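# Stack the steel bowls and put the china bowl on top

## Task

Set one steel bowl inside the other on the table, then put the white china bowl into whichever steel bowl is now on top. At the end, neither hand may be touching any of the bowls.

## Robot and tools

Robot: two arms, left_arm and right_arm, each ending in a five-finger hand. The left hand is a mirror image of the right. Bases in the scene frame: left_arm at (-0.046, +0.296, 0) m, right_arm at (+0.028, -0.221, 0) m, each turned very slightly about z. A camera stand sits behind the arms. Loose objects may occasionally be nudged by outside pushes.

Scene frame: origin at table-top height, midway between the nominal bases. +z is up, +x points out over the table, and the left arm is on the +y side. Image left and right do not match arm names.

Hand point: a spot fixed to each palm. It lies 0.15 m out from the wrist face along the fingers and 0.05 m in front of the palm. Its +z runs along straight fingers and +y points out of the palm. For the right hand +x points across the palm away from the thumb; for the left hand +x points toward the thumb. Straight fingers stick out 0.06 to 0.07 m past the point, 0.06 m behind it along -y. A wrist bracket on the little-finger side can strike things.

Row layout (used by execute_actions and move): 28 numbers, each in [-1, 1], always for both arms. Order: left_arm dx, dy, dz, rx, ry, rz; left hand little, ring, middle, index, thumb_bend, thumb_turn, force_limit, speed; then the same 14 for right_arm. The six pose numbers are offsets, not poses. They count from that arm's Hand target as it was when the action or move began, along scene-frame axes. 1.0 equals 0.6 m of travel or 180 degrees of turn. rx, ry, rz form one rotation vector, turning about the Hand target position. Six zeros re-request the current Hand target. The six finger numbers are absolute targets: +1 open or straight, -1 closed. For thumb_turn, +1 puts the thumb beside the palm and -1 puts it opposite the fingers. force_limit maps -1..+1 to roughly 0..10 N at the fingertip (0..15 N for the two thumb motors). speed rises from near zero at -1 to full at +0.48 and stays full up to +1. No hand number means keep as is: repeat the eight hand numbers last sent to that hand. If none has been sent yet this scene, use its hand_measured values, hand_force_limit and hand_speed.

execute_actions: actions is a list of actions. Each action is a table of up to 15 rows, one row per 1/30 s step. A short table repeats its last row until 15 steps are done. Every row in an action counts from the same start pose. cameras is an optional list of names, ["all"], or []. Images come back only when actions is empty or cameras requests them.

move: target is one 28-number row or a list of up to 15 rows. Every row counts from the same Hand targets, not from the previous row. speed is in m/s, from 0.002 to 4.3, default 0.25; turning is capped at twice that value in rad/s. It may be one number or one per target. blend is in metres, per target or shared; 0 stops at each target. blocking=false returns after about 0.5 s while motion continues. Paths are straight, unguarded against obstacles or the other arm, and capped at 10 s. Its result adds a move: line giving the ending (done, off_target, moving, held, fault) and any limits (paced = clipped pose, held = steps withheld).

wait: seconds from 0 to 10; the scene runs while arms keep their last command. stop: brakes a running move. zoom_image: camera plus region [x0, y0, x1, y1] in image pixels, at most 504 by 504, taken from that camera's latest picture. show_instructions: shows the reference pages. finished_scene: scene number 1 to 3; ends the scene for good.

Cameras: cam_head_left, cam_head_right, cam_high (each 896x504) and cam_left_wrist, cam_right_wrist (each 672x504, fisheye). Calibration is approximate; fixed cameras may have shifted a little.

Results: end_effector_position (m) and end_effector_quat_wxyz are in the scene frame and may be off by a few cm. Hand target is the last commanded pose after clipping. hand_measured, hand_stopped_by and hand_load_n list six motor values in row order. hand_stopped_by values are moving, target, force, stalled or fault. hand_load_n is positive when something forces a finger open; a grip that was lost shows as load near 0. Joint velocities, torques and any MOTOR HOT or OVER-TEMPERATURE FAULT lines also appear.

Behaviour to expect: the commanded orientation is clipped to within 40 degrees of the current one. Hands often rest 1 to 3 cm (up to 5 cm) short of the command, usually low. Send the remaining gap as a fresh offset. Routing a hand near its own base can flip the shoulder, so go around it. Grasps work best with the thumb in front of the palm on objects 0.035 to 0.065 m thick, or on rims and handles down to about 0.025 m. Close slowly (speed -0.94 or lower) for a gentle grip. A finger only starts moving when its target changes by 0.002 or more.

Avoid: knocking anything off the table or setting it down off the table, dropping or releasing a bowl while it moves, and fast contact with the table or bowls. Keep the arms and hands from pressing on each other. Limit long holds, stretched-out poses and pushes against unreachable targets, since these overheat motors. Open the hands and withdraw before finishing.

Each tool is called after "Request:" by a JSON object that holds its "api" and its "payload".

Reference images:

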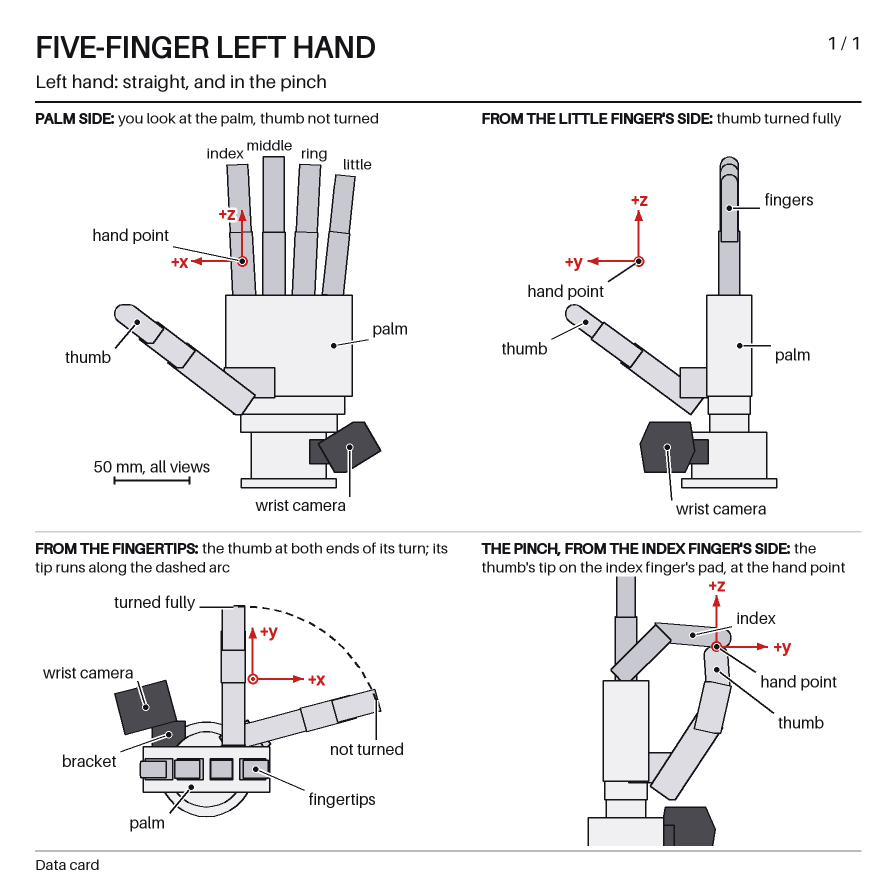

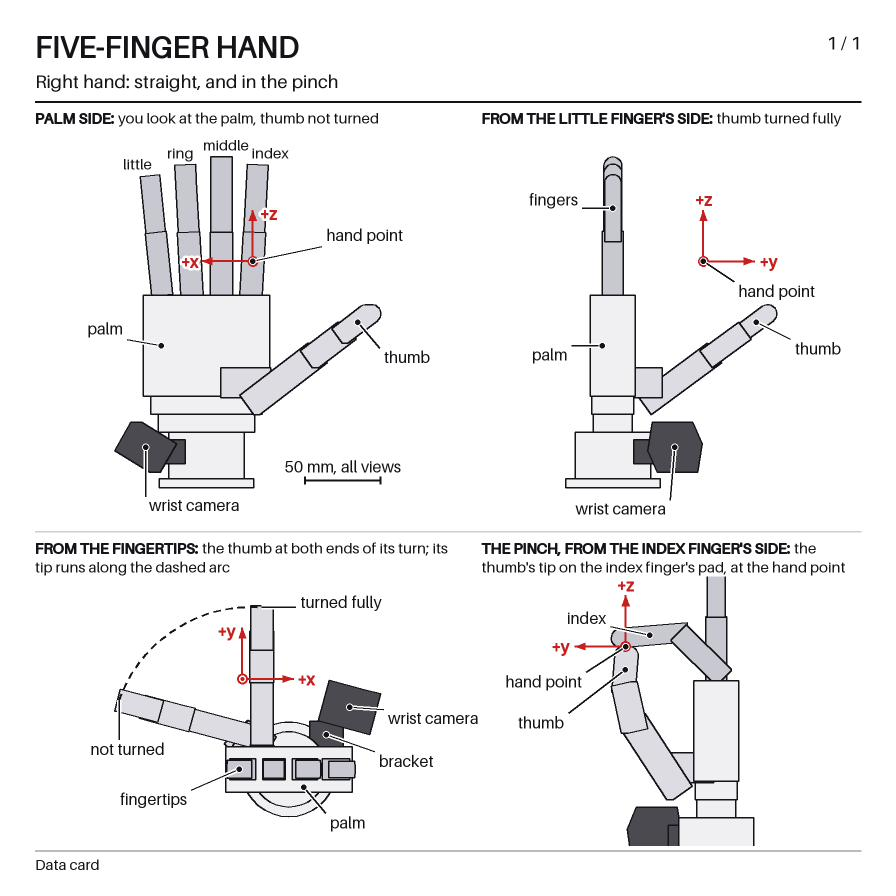

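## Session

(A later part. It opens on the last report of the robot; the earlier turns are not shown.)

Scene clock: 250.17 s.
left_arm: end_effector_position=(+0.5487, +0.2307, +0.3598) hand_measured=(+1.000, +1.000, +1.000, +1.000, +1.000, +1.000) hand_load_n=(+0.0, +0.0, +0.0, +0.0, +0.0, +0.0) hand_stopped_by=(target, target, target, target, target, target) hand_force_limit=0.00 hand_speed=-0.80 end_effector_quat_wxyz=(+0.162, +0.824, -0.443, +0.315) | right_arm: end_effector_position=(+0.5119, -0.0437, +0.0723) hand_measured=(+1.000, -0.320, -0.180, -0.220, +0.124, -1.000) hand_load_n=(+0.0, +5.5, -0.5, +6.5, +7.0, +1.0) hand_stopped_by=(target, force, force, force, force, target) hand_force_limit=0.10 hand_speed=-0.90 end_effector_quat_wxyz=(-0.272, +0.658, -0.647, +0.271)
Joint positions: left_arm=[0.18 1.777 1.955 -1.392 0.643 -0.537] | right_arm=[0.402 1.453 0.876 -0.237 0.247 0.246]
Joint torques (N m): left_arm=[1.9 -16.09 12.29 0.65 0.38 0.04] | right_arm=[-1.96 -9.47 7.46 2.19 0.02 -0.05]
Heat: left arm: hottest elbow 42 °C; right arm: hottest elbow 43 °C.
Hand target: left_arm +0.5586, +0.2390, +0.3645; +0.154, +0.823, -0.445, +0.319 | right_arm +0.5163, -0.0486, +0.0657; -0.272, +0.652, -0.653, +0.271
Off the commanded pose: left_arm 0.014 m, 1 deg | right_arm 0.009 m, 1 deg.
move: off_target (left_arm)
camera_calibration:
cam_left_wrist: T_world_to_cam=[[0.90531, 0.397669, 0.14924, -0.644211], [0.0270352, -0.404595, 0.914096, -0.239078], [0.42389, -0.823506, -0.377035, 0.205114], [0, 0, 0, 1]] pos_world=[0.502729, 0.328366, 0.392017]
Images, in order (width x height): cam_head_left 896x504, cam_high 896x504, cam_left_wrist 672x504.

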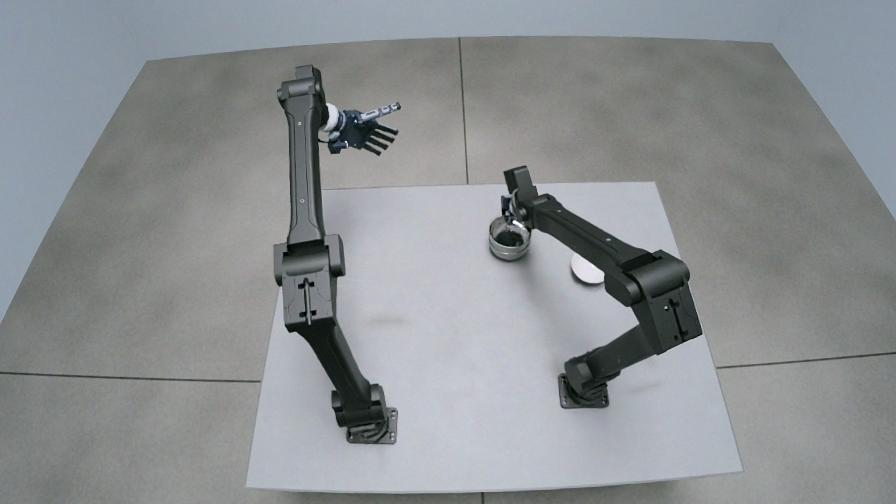

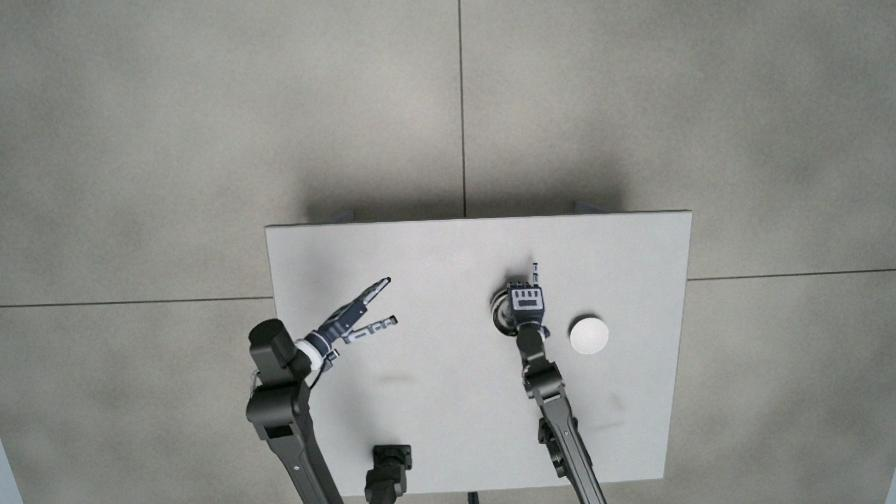

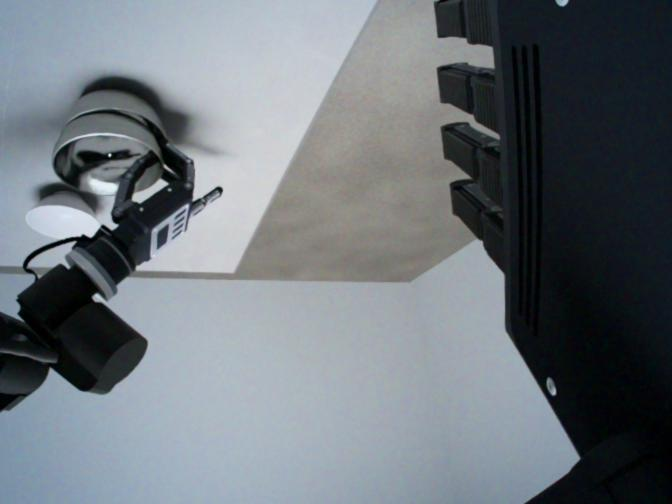

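Request:
{"api": "move", "payload": {"target": [[0,0,0,0,0,0,1,1,1,1,1,1,0,-0.8,0,0,0.014,0,0,0,1,-0.62,-0.6,-0.62,-0.4,-1,0.1,-0.9],[0,0,0,0,0,0,1,1,1,1,1,1,0,-0.8,0,0,0.014,0,0,0,1,0.25,0.25,0.25,0.4,-1,0.1,-0.75]], "speed": 0.06, "cameras": ["cam_head_left","cam_high","cam_left_wrist","cam_right_wrist"]}}

Request:
{"api": "zoom_image", "payload": {"camera": "cam_left_wrist", "region": [20, 50, 200, 230]}}

Request:
{"api": "zoom_image", "payload": {"camera": "cam_head_left", "region": [460, 180, 560, 280]}}

Scene clock: 327.30 s.
left_arm: end_effector_position=(+0.5487, +0.2307, +0.3598) hand_measured=(+1.000, +1.000, +1.000, +1.000, +1.000, +1.000) hand_load_n=(+0.0, +0.0, +0.0, +0.0, +0.0, +0.0) hand_stopped_by=(target, target, target, target, target, target) hand_force_limit=0.00 hand_speed=-0.80 end_effector_quat_wxyz=(+0.162, +0.824, -0.443, +0.315) | right_arm: end_effector_position=(+0.5117, -0.0436, +0.0731) hand_measured=(+1.000, +0.250, +0.250, +0.250, +0.400, -1.000) hand_load_n=(+0.0, +0.0, +0.0, +0.0, +0.0, +0.0) hand_stopped_by=(target, target, target, target, target, target) hand_force_limit=0.10 hand_speed=-0.75 end_effector_quat_wxyz=(-0.272, +0.658, -0.647, +0.271)
Joint positions: left_arm=[0.18 1.777 1.955 -1.392 0.643 -0.537] | right_arm=[0.401 1.451 0.876 -0.238 0.246 0.245]
Joint torques (N m): left_arm=[1.9 -16.09 12.29 0.64 0.38 0.03] | right_arm=[-1.67 -10.11 8.23 1.05 0.12 -0.08]
Heat: left arm: hottest elbow 42 °C; right arm: hottest elbow 39 °C.
Hand target: left_arm +0.5586, +0.2390, +0.3645; +0.154, +0.823, -0.445, +0.319 | right_arm +0.5163, -0.0484, +0.0742; -0.272, +0.652, -0.653, +0.271
Off the commanded pose: left_arm 0.014 m, 1 deg | right_arm 0.007 m, 1 deg.
move: off_target (left_arm)
camera_calibration:
cam_left_wrist: T_world_to_cam=[[0.90531, 0.397669, 0.14924, -0.644211], [0.0270352, -0.404595, 0.914096, -0.239078], [0.42389, -0.823506, -0.377035, 0.205114], [0, 0, 0, 1]] pos_world=[0.502729, 0.328366, 0.392017]
cam_right_wrist: T_world_to_cam=[[-0.658409, -0.283959, -0.69704, 0.376545], [-0.498575, 0.85832, 0.121282, 0.298218], [0.563845, 0.42738, -0.7067, -0.103688], [0, 0, 0, 1]] pos_world=[0.455068, -0.10473, 0.153022]
Images, in order (width x height): cam_head_left 896x504, cam_high 896x504, cam_left_wrist 672x504, cam_right_wrist 672x504.

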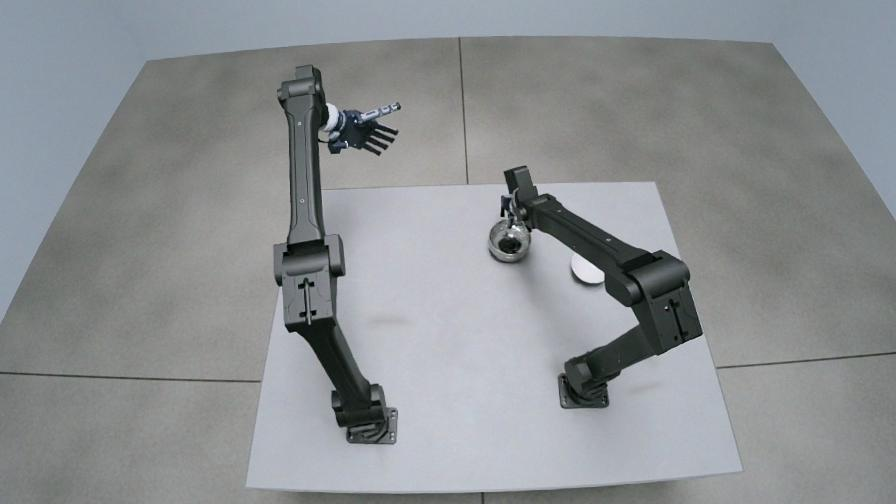

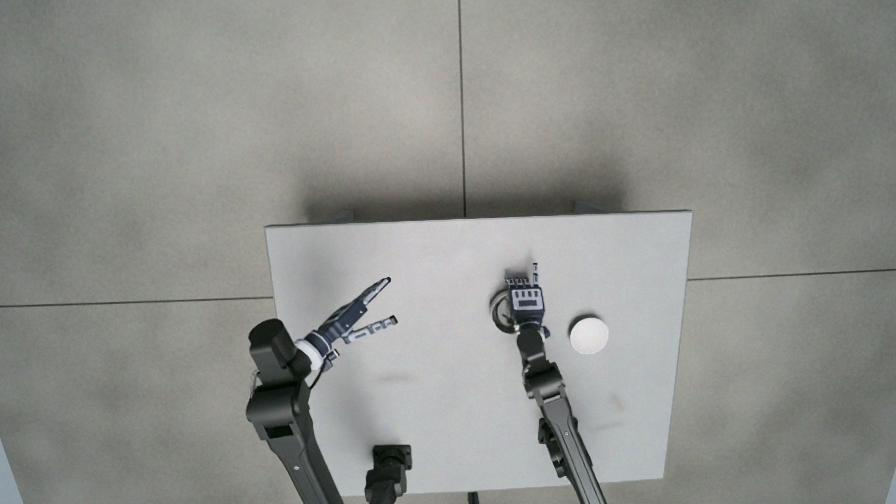

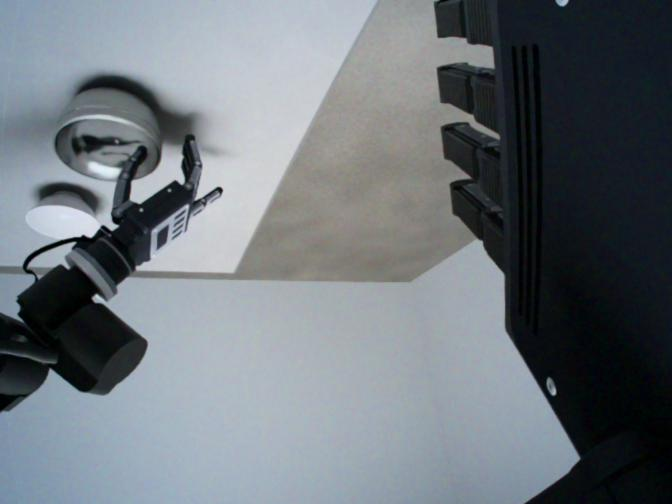

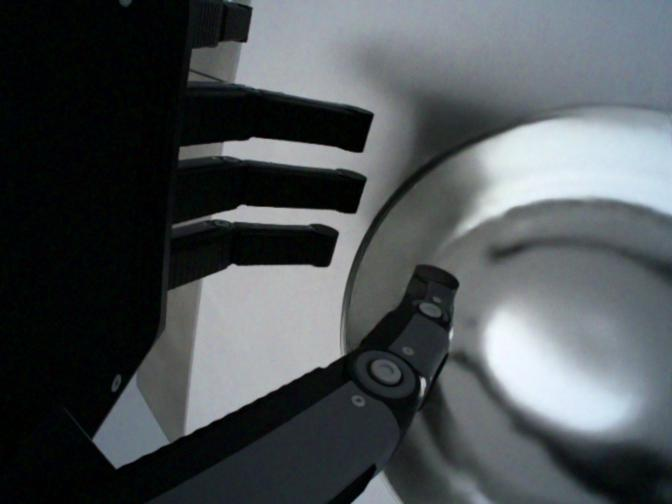

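Scaled by 2.800 from the camera's 672x504 image, which has a finer 960x720 frame.

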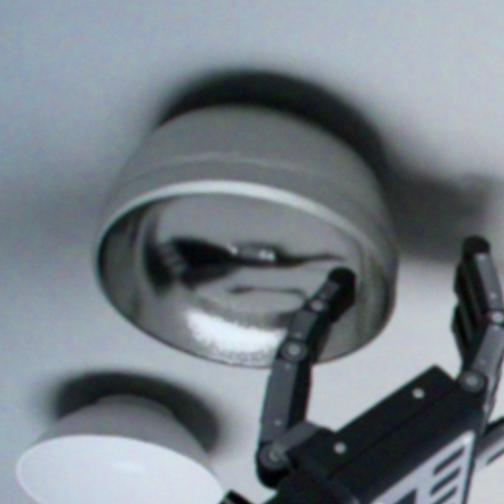

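Scaled by 5.040.

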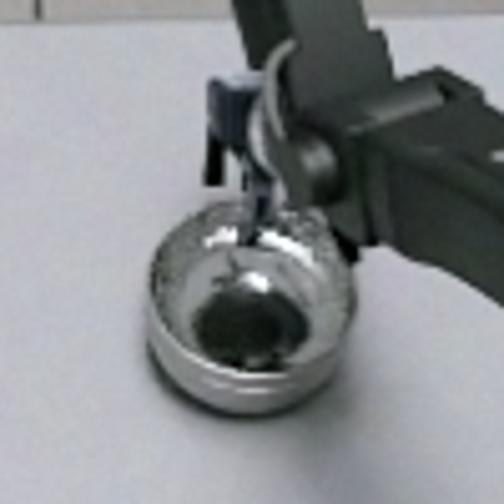

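Request:
{"api": "move", "payload": {"target": [[0,0,0,0,0,0,1,1,1,1,1,1,0,-0.8,-0.01,0,0.08,0,0,0,1,0.25,0.25,0.25,0.4,-1,0.1,-0.75],[0,0,0,0,0,0,1,1,1,1,1,1,0,-0.8,-0.05,-0.03,0.2,0,0,0,1,0.7,0.7,0.6,1,-1,0.1,-0.5]], "speed": [0.1,0.2], "cameras": ["cam_head_left","cam_high","cam_left_wrist","cam_right_wrist"]}}

Request:
{"api": "zoom_image", "payload": {"camera": "cam_left_wrist", "region": [20, 50, 200, 230]}}

Request:
{"api": "zoom_image", "payload": {"camera": "cam_head_left", "region": [480, 210, 620, 310]}}

Request:
{"api": "zoom_image", "payload": {"camera": "cam_high", "region": [480, 270, 620, 370]}}

Scene clock: 345.87 s.
left_arm: end_effector_position=(+0.5487, +0.2307, +0.3598) hand_measured=(+1.000, +1.000, +1.000, +1.000, +1.000, +1.000) hand_load_n=(+0.0, +0.0, +0.0, +0.0, +0.0, +0.0) hand_stopped_by=(target, target, target, target, target, target) hand_force_limit=0.00 hand_speed=-0.80 end_effector_quat_wxyz=(+0.162, +0.824, -0.443, +0.315) | right_arm: end_effector_position=(+0.4699, -0.0648, +0.1717) hand_measured=(+1.000, +0.700, +0.700, +0.600, +1.000, -1.000) hand_load_n=(+0.0, +0.0, +0.0, +0.0, +0.0, +0.0) hand_stopped_by=(target, target, target, target, target, target) hand_force_limit=0.10 hand_speed=-0.50 end_effector_quat_wxyz=(-0.259, +0.661, -0.654, +0.262)
Joint positions: left_arm=[0.18 1.777 1.955 -1.392 0.643 -0.537] | right_arm=[0.386 1.224 0.96 -0.582 0.234 0.246]
Joint torques (N m): left_arm=[1.9 -16.09 12.29 0.64 0.38 0.03] | right_arm=[-1.73 -8.06 12.57 0.77 0.12 -0.16]
Heat: left arm: hottest elbow 43 °C; right arm: hottest elbow 40 °C.
Hand target: left_arm +0.5586, +0.2390, +0.3645; +0.154, +0.823, -0.445, +0.319 | right_arm +0.4864, -0.0666, +0.1942; -0.272, +0.652, -0.653, +0.271
Off the commanded pose: left_arm 0.014 m, 1 deg | right_arm 0.028 m, 2 deg.
move: off_target (left_arm, right_arm); target 2's new numbers were sent with right_arm's hand 0.028 m and 2 deg from that target
camera_calibration:
cam_left_wrist: T_world_to_cam=[[0.90531, 0.397669, 0.14924, -0.644211], [0.0270352, -0.404595, 0.914096, -0.239078], [0.42389, -0.823506, -0.377035, 0.205114], [0, 0, 0, 1]] pos_world=[0.502729, 0.328366, 0.392017]
cam_right_wrist: T_world_to_cam=[[-0.683854, -0.280658, -0.67348, 0.419919], [-0.486999, 0.862922, 0.134897, 0.276117], [0.543301, 0.420234, -0.726793, 0.0112311], [0, 0, 0, 1]] pos_world=[0.41553, -0.125133, 0.253722]
Images, in order (width x height): cam_head_left 896x504, cam_high 896x504, cam_left_wrist 672x504, cam_right_wrist 672x504.

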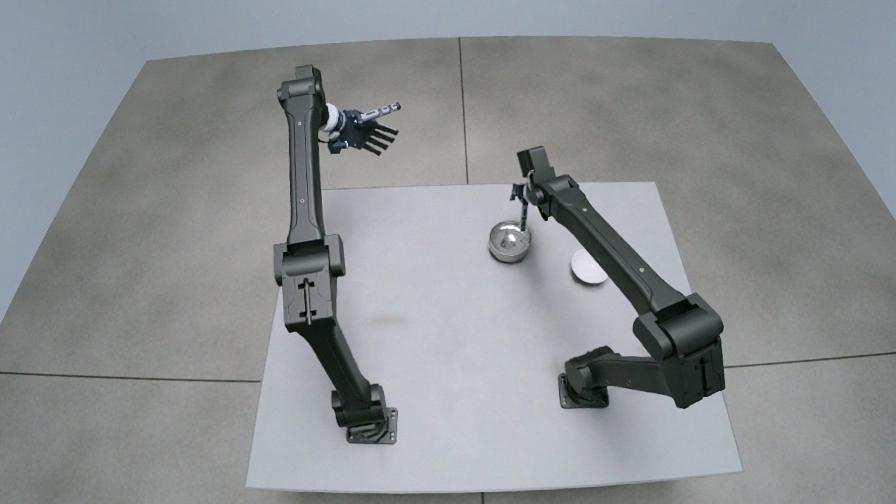

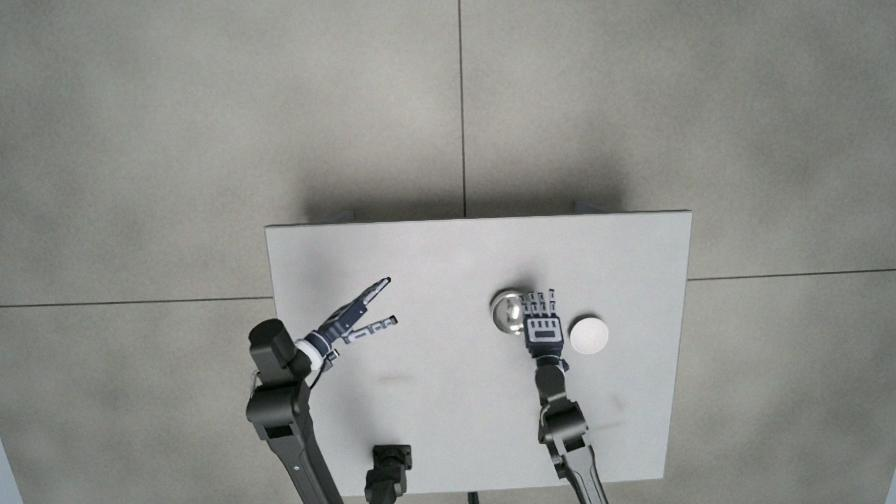

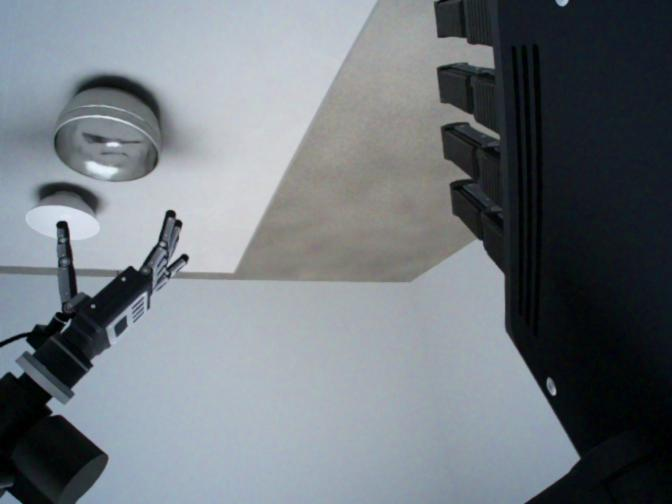

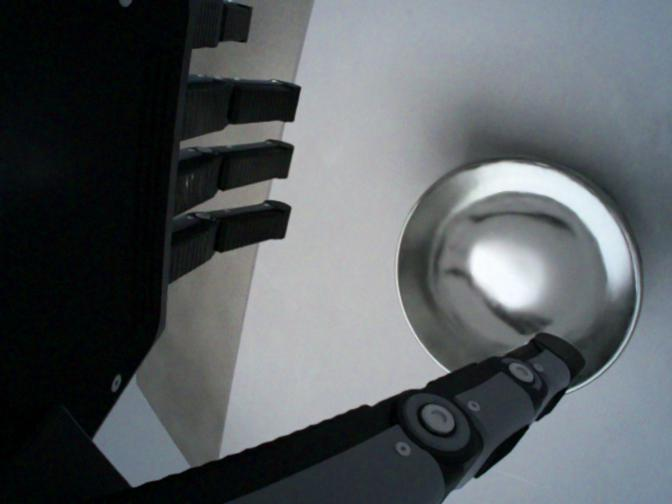

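Scaled by 2.800 from the camera's 672x504 image, which has a finer 960x720 frame.

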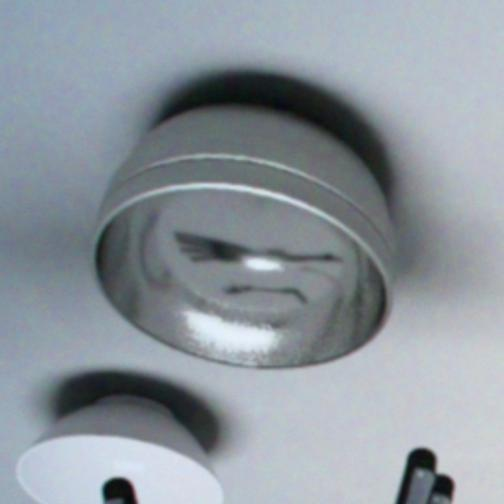

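Scaled by 3.600.

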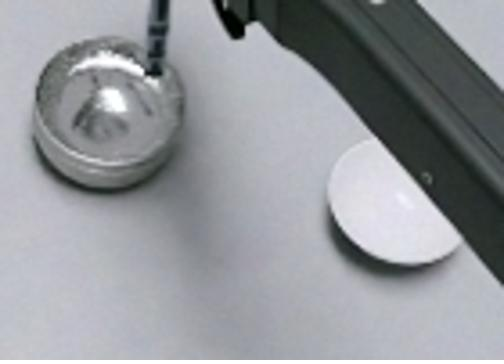

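Scaled by 3.600.

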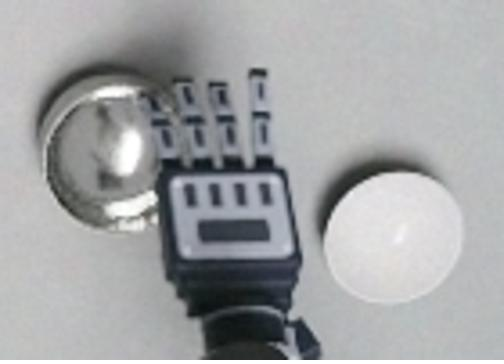

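Request:
{"api": "move", "payload": {"target": [[0,0,0,0,0,0,1,1,1,1,1,1,0,-0.8,-0.083,-0.345,-0.02,0,0,0,1,0.7,0.7,0.6,1,-1,0.1,-0.5]], "speed": [0.25], "cameras": ["cam_head_left","cam_high","cam_left_wrist","cam_right_wrist"]}}

Request:
{"api": "zoom_image", "payload": {"camera": "cam_head_left", "region": [480, 210, 620, 310]}}

Request:
{"api": "zoom_image", "payload": {"camera": "cam_high", "region": [480, 270, 620, 370]}}

Scene clock: 374.87 s.
left_arm: end_effector_position=(+0.5487, +0.2307, +0.3598) hand_measured=(+1.000, +1.000, +1.000, +1.000, +1.000, +1.000) hand_load_n=(+0.0, +0.0, +0.0, +0.0, +0.0, +0.0) hand_stopped_by=(target, target, target, target, target, target) hand_force_limit=0.00 hand_speed=-0.80 end_effector_quat_wxyz=(+0.162, +0.824, -0.443, +0.315) | right_arm: end_effector_position=(+0.4382, -0.2676, +0.1801) hand_measured=(+1.000, +0.700, +0.700, +0.600, +1.000, -1.000) hand_load_n=(+0.0, +0.0, +0.0, +0.0, +0.0, +0.0) hand_stopped_by=(target, target, target, target, target, target) hand_force_limit=0.10 hand_speed=-0.50 end_effector_quat_wxyz=(-0.274, +0.654, -0.653, +0.268)
Joint positions: left_arm=[0.18 1.777 1.955 -1.392 0.643 -0.537] | right_arm=[-0.203 1.073 0.854 -0.582 -0.179 -0.172]
Joint torques (N m): left_arm=[1.9 -16.09 12.29 0.65 0.38 0.03] | right_arm=[-1.96 -6.95 9.11 0.94 -0.13 -0.2]
Heat: left arm: hottest elbow 43 °C; right arm: hottest elbow 43 °C.
Hand target: left_arm +0.5586, +0.2390, +0.3645; +0.154, +0.823, -0.445, +0.319 | right_arm +0.4365, -0.2736, +0.1821; -0.272, +0.652, -0.653, +0.271
Off the commanded pose: left_arm 0.014 m, 1 deg | right_arm 0.007 m, 0 deg.
move: off_target (left_arm)
camera_calibration:
cam_left_wrist: T_world_to_cam=[[0.90531, 0.397669, 0.14924, -0.644211], [0.0270352, -0.404595, 0.914096, -0.239078], [0.42389, -0.823506, -0.377035, 0.205114], [0, 0, 0, 1]] pos_world=[0.502729, 0.328366, 0.392017]
cam_right_wrist: T_world_to_cam=[[-0.663027, -0.268964, -0.698608, 0.345375], [-0.488905, 0.862289, 0.132023, 0.435763], [0.566892, 0.429088, -0.703219, 0.107584], [0, 0, 0, 1]] pos_world=[0.381051, -0.329022, 0.259406]
Images, in order (width x height): cam_head_left 896x504, cam_high 896x504, cam_left_wrist 672x504, cam_right_wrist 672x504.

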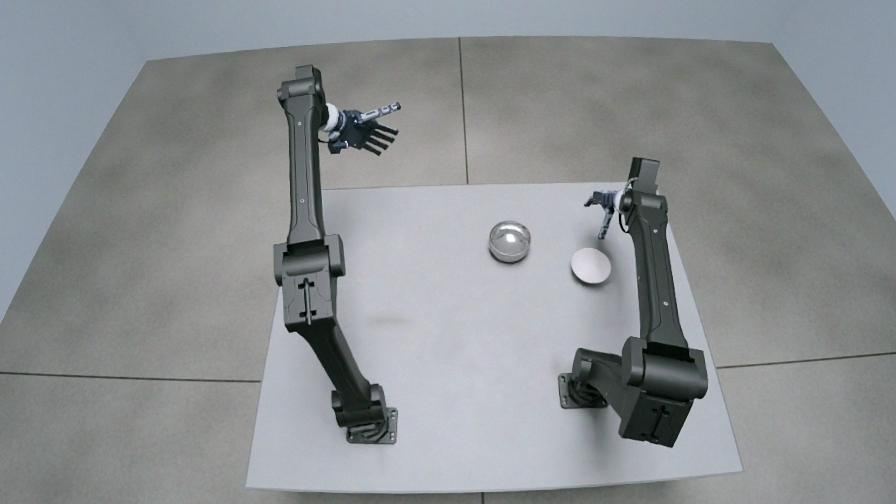

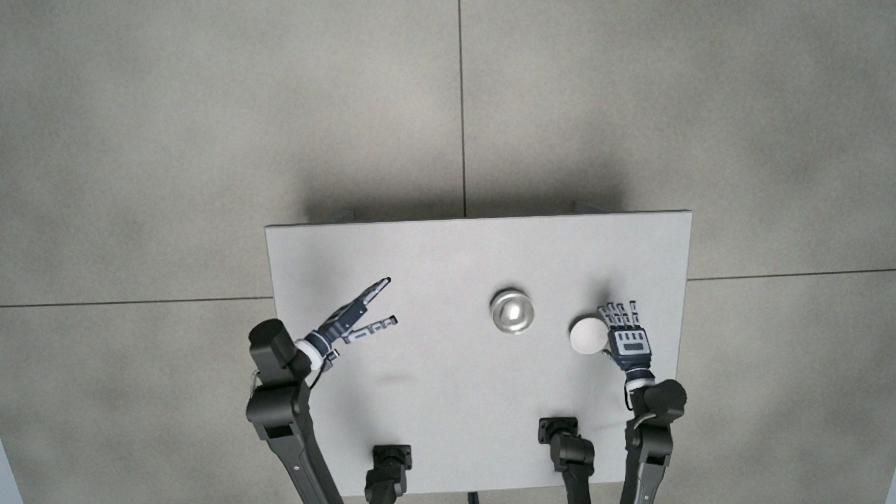

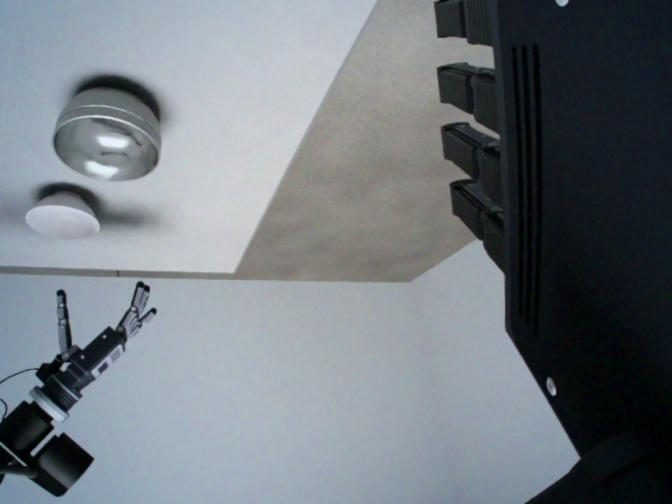

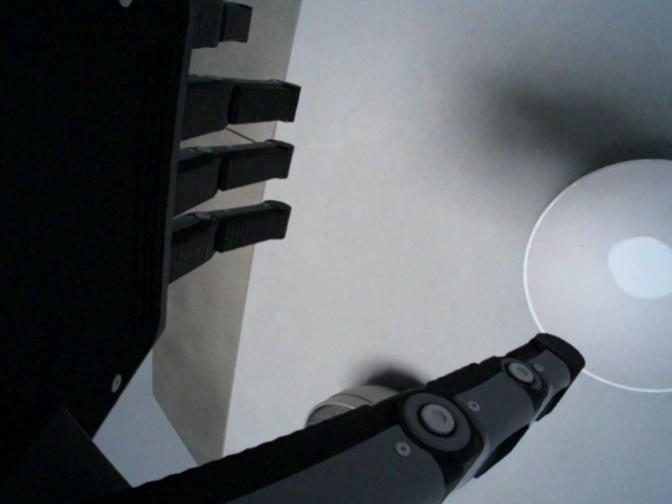

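Scaled by 3.600.

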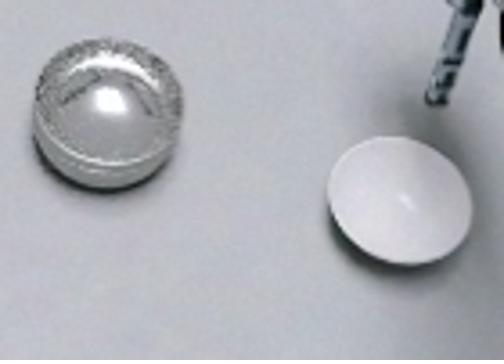

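Scaled by 3.600.

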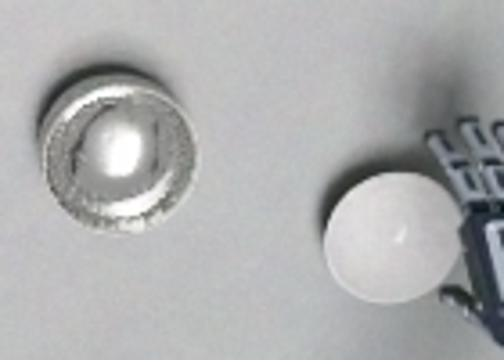

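Request:
{"api": "move", "payload": {"target": [[0,0,0,0,0,0,1,1,1,1,1,1,0,-0.8,-0.022,-0.011,-0.168,0,0,0,1,0.7,0.7,0.6,1,-1,0.1,-0.5]], "speed": [0.12], "cameras": ["cam_head_left","cam_high","cam_right_wrist"]}}

Request:
{"api": "zoom_image", "payload": {"camera": "cam_head_left", "region": [550, 220, 640, 310]}}

Request:
{"api": "zoom_image", "payload": {"camera": "cam_high", "region": [550, 280, 640, 370]}}

Scene clock: 414.10 s.
left_arm: end_effector_position=(+0.5487, +0.2307, +0.3598) hand_measured=(+1.000, +1.000, +1.000, +1.000, +1.000, +1.000) hand_load_n=(+0.0, +0.0, +0.0, +0.0, +0.0, +0.0) hand_stopped_by=(target, target, target, target, target, target) hand_force_limit=0.00 hand_speed=-0.80 end_effector_quat_wxyz=(+0.162, +0.824, -0.443, +0.315) | right_arm: end_effector_position=(+0.4210, -0.2727, +0.0826) hand_measured=(+1.000, +0.700, +0.700, +0.600, +1.000, -1.000) hand_load_n=(+0.0, +0.0, +0.0, +0.0, +0.0, +0.0) hand_stopped_by=(target, target, target, target, target, target) hand_force_limit=0.10 hand_speed=-0.50 end_effector_quat_wxyz=(-0.272, +0.655, -0.653, +0.265)
Joint positions: left_arm=[0.18 1.777 1.955 -1.392 0.643 -0.537] | right_arm=[-0.233 1.145 0.634 -0.302 -0.201 -0.196]
Joint torques (N m): left_arm=[1.9 -16.09 12.3 0.62 0.38 0.04] | right_arm=[-1.79 -5.83 7.87 2.02 -0.14 -0.17]
Heat: left arm: hottest elbow 43 °C; right arm: hottest elbow 40 °C.
Hand target: left_arm +0.5586, +0.2390, +0.3645; +0.154, +0.823, -0.445, +0.319 | right_arm +0.4234, -0.2801, +0.0814; -0.272, +0.653, -0.653, +0.271
Off the commanded pose: left_arm 0.014 m, 1 deg | right_arm 0.008 m, 1 deg.
move: off_target (left_arm)
camera_calibration:
cam_right_wrist: T_world_to_cam=[[-0.667779, -0.269241, -0.69396, 0.266027], [-0.489654, 0.86107, 0.137105, 0.444272], [0.560634, 0.431356, -0.706839, 0.0544718], [0, 0, 0, 1]] pos_world=[0.364648, -0.334421, 0.162203]
Images, in order (width x height): cam_head_left 896x504, cam_high 896x504, cam_right_wrist 672x504.

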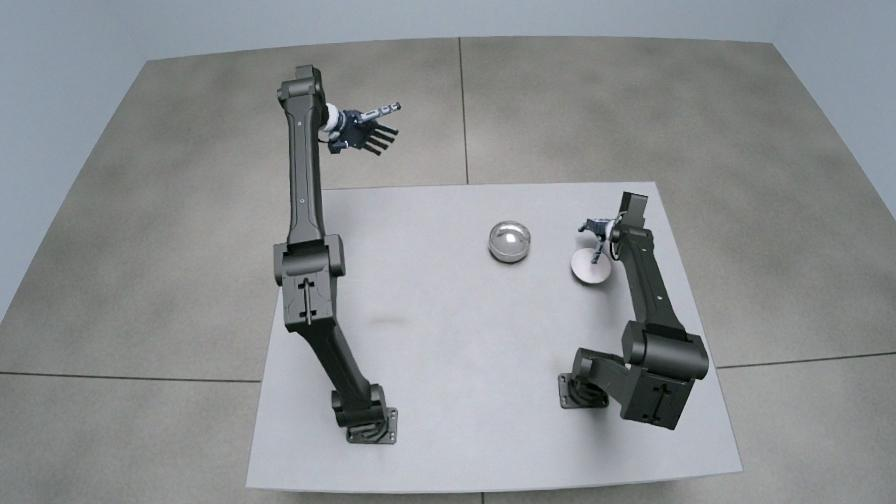

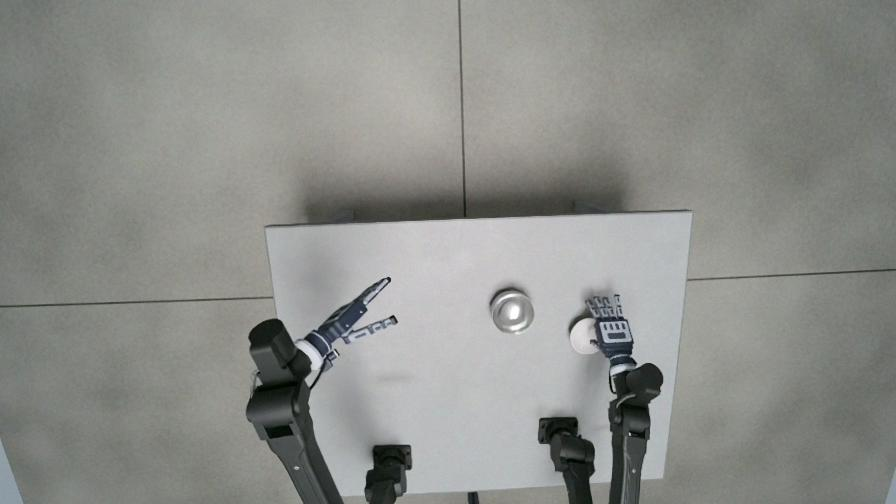

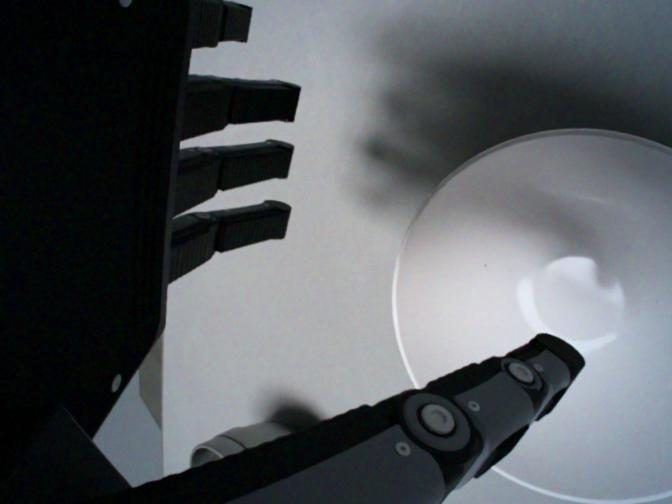

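Scaled by 5.600.

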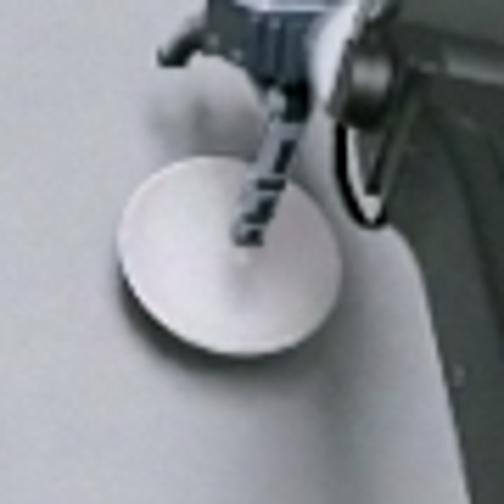

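Scaled by 5.600.

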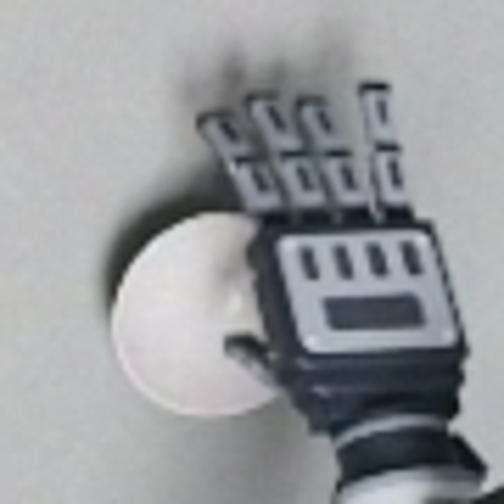

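Request:
{"api": "move", "payload": {"target": [[0,0,0,0,0,0,1,1,1,1,1,1,0,-0.8,0.003,0,-0.056,0,0,0,1,0.7,0.7,0.6,1,-1,0.1,-0.5],[0,0,0,0,0,0,1,1,1,1,1,1,0,-0.8,0.003,0,-0.056,0,0,0,1,0.25,0.25,0.25,0.35,-1,-0.6,-0.6]], "speed": [0.08,0.08], "cameras": ["cam_head_left","cam_high","cam_right_wrist"]}}

Request:
{"api": "zoom_image", "payload": {"camera": "cam_high", "region": [550, 280, 640, 370]}}

Scene clock: 451.20 s.
left_arm: end_effector_position=(+0.5487, +0.2307, +0.3598) hand_measured=(+1.000, +1.000, +1.000, +1.000, +1.000, +1.000) hand_load_n=(+0.0, +0.0, +0.0, +0.0, +0.0, +0.0) hand_stopped_by=(target, target, target, target, target, target) hand_force_limit=0.00 hand_speed=-0.80 end_effector_quat_wxyz=(+0.162, +0.824, -0.443, +0.315) | right_arm: end_effector_position=(+0.4236, -0.2735, +0.0497) hand_measured=(+1.000, +0.250, +0.250, +0.250, +0.350, -1.000) hand_load_n=(+0.0, +0.0, +0.0, +0.0, +0.0, +0.0) hand_stopped_by=(target, target, target, target, target, target) hand_force_limit=-0.60 hand_speed=-0.60 end_effector_quat_wxyz=(-0.273, +0.655, -0.653, +0.266)
Joint positions: left_arm=[0.18 1.777 1.955 -1.392 0.643 -0.537] | right_arm=[-0.233 1.217 0.585 -0.178 -0.201 -0.196]
Joint torques (N m): left_arm=[1.9 -16.15 12.29 0.64 0.38 0.04] | right_arm=[-1.67 -5.83 7.3 1.94 -0.1 -0.18]
Heat: left arm: hottest elbow 43 °C; right arm: hottest elbow 40 °C.
Hand target: left_arm +0.5586, +0.2390, +0.3645; +0.154, +0.823, -0.445, +0.319 | right_arm +0.4253, -0.2801, +0.0478; -0.272, +0.653, -0.653, +0.271
Off the commanded pose: left_arm 0.014 m, 1 deg | right_arm 0.007 m, 1 deg.
move: off_target (left_arm)
camera_calibration:
cam_right_wrist: T_world_to_cam=[[-0.666245, -0.269691, -0.695258, 0.244092], [-0.489999, 0.861124, 0.135521, 0.450826], [0.562155, 0.430966, -0.705868, 0.0293156], [0, 0, 0, 1]] pos_world=[0.36705, -0.335021, 0.129304]
Images, in order (width x height): cam_head_left 896x504, cam_high 896x504, cam_right_wrist 672x504.

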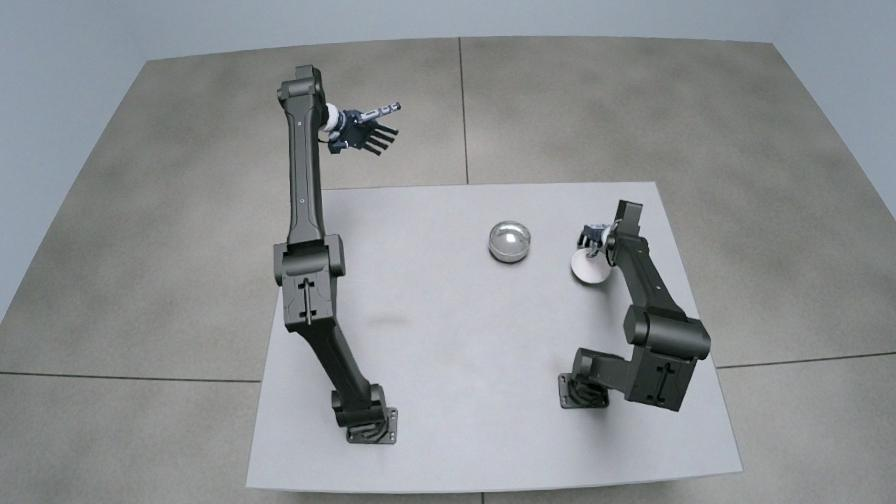

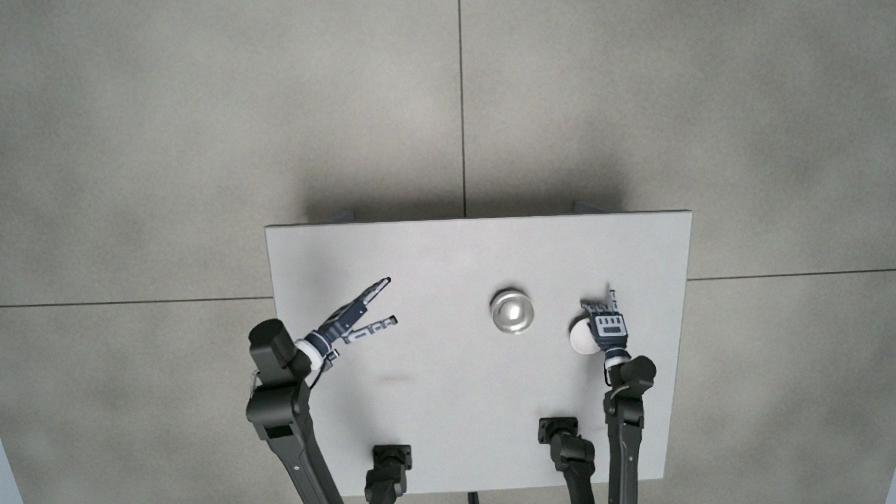

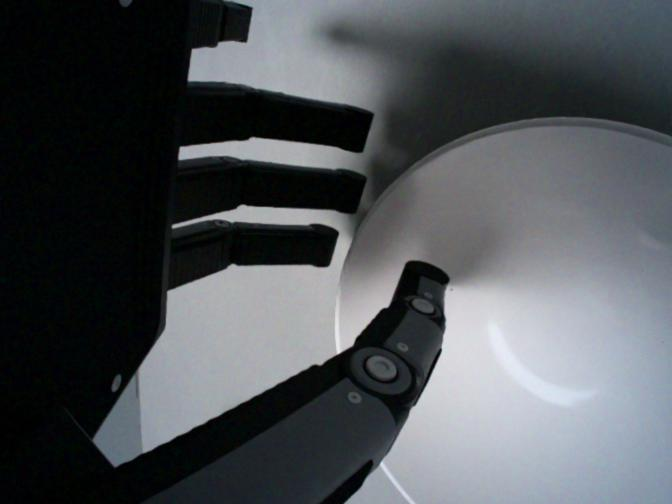

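Scaled by 5.600.

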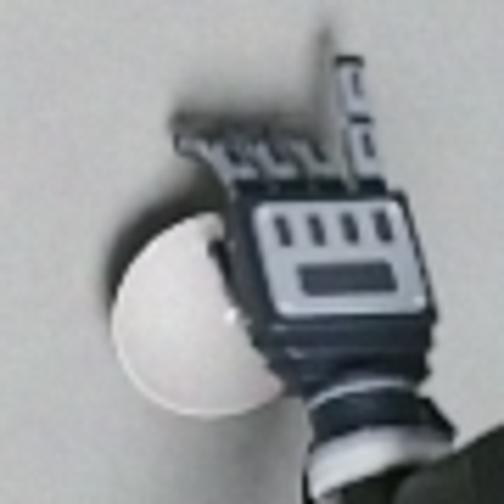

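Request:
{"api": "move", "payload": {"target": [[0,0,0,0,0,0,1,1,1,1,1,1,0,-0.8,-0.012,0.009,-0.005,0,0,0,1,0.25,0.25,0.25,0.35,-1,-0.6,-0.6]], "speed": [0.05], "cameras": ["cam_head_left","cam_high","cam_right_wrist"]}}

Scene clock: 471.33 s.
left_arm: end_effector_position=(+0.5487, +0.2307, +0.3598) hand_measured=(+1.000, +1.000, +1.000, +1.000, +1.000, +1.000) hand_load_n=(+0.0, +0.0, +0.0, +0.0, -0.5, +0.0) hand_stopped_by=(target, target, target, target, target, target) hand_force_limit=0.00 hand_speed=-0.80 end_effector_quat_wxyz=(+0.162, +0.824, -0.443, +0.315) | right_arm: end_effector_position=(+0.4149, -0.2716, +0.0405) hand_measured=(+1.000, +0.250, +0.250, +0.250, +0.350, -1.000) hand_load_n=(+0.0, +0.0, +0.0, +0.0, +0.0, +0.0) hand_stopped_by=(target, target, target, target, target, target) hand_force_limit=-0.60 hand_speed=-0.60 end_effector_quat_wxyz=(-0.268, +0.656, -0.656, +0.260)
Joint positions: left_arm=[0.18 1.777 1.955 -1.392 0.643 -0.537] | right_arm=[-0.233 1.217 0.562 -0.17 -0.198 -0.196]
Joint torques (N m): left_arm=[1.85 -16.09 12.29 0.64 0.38 0.04] | right_arm=[-0.73 -7.77 7.21 1.91 0.04 -0.09]
Heat: left arm: hottest elbow 43 °C; right arm: hottest elbow 39 °C.
Hand target: left_arm +0.5586, +0.2390, +0.3645; +0.154, +0.823, -0.445, +0.319 | right_arm +0.4181, -0.2747, +0.0448; -0.272, +0.653, -0.653, +0.271
Off the commanded pose: left_arm 0.014 m, 1 deg | right_arm 0.006 m, 1 deg.
move: off_target (left_arm)
camera_calibration:
cam_right_wrist: T_world_to_cam=[[-0.677628, -0.26685, -0.685282, 0.237561], [-0.486004, 0.861849, 0.144971, 0.444394], [0.551924, 0.431287, -0.713703, 0.0315635], [0, 0, 0, 1]] pos_world=[0.359534, -0.33322, 0.120899]
Images, in order (width x height): cam_head_left 896x504, cam_high 896x504, cam_right_wrist 672x504.

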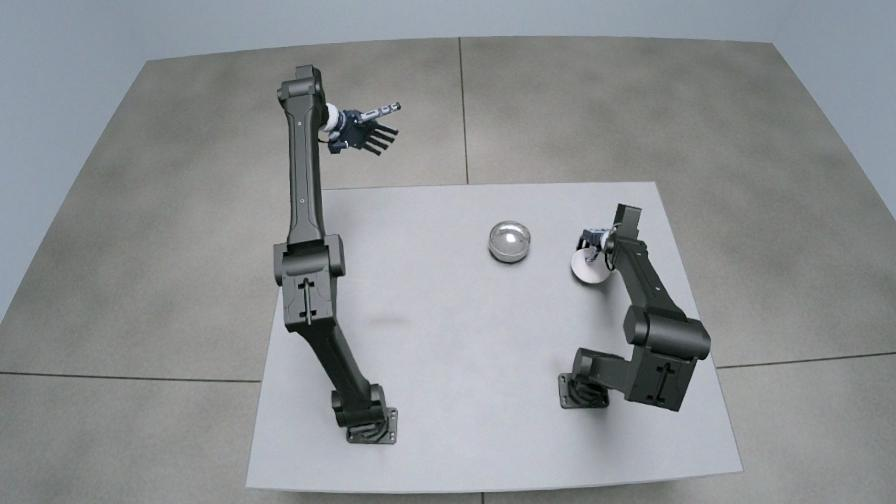

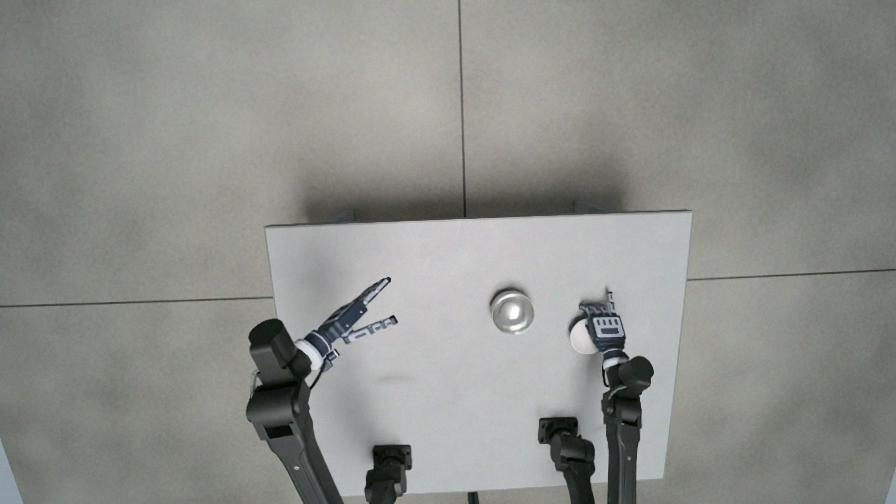

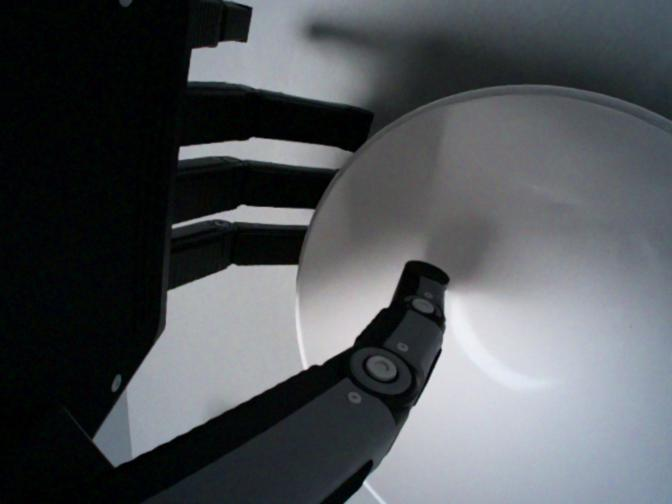

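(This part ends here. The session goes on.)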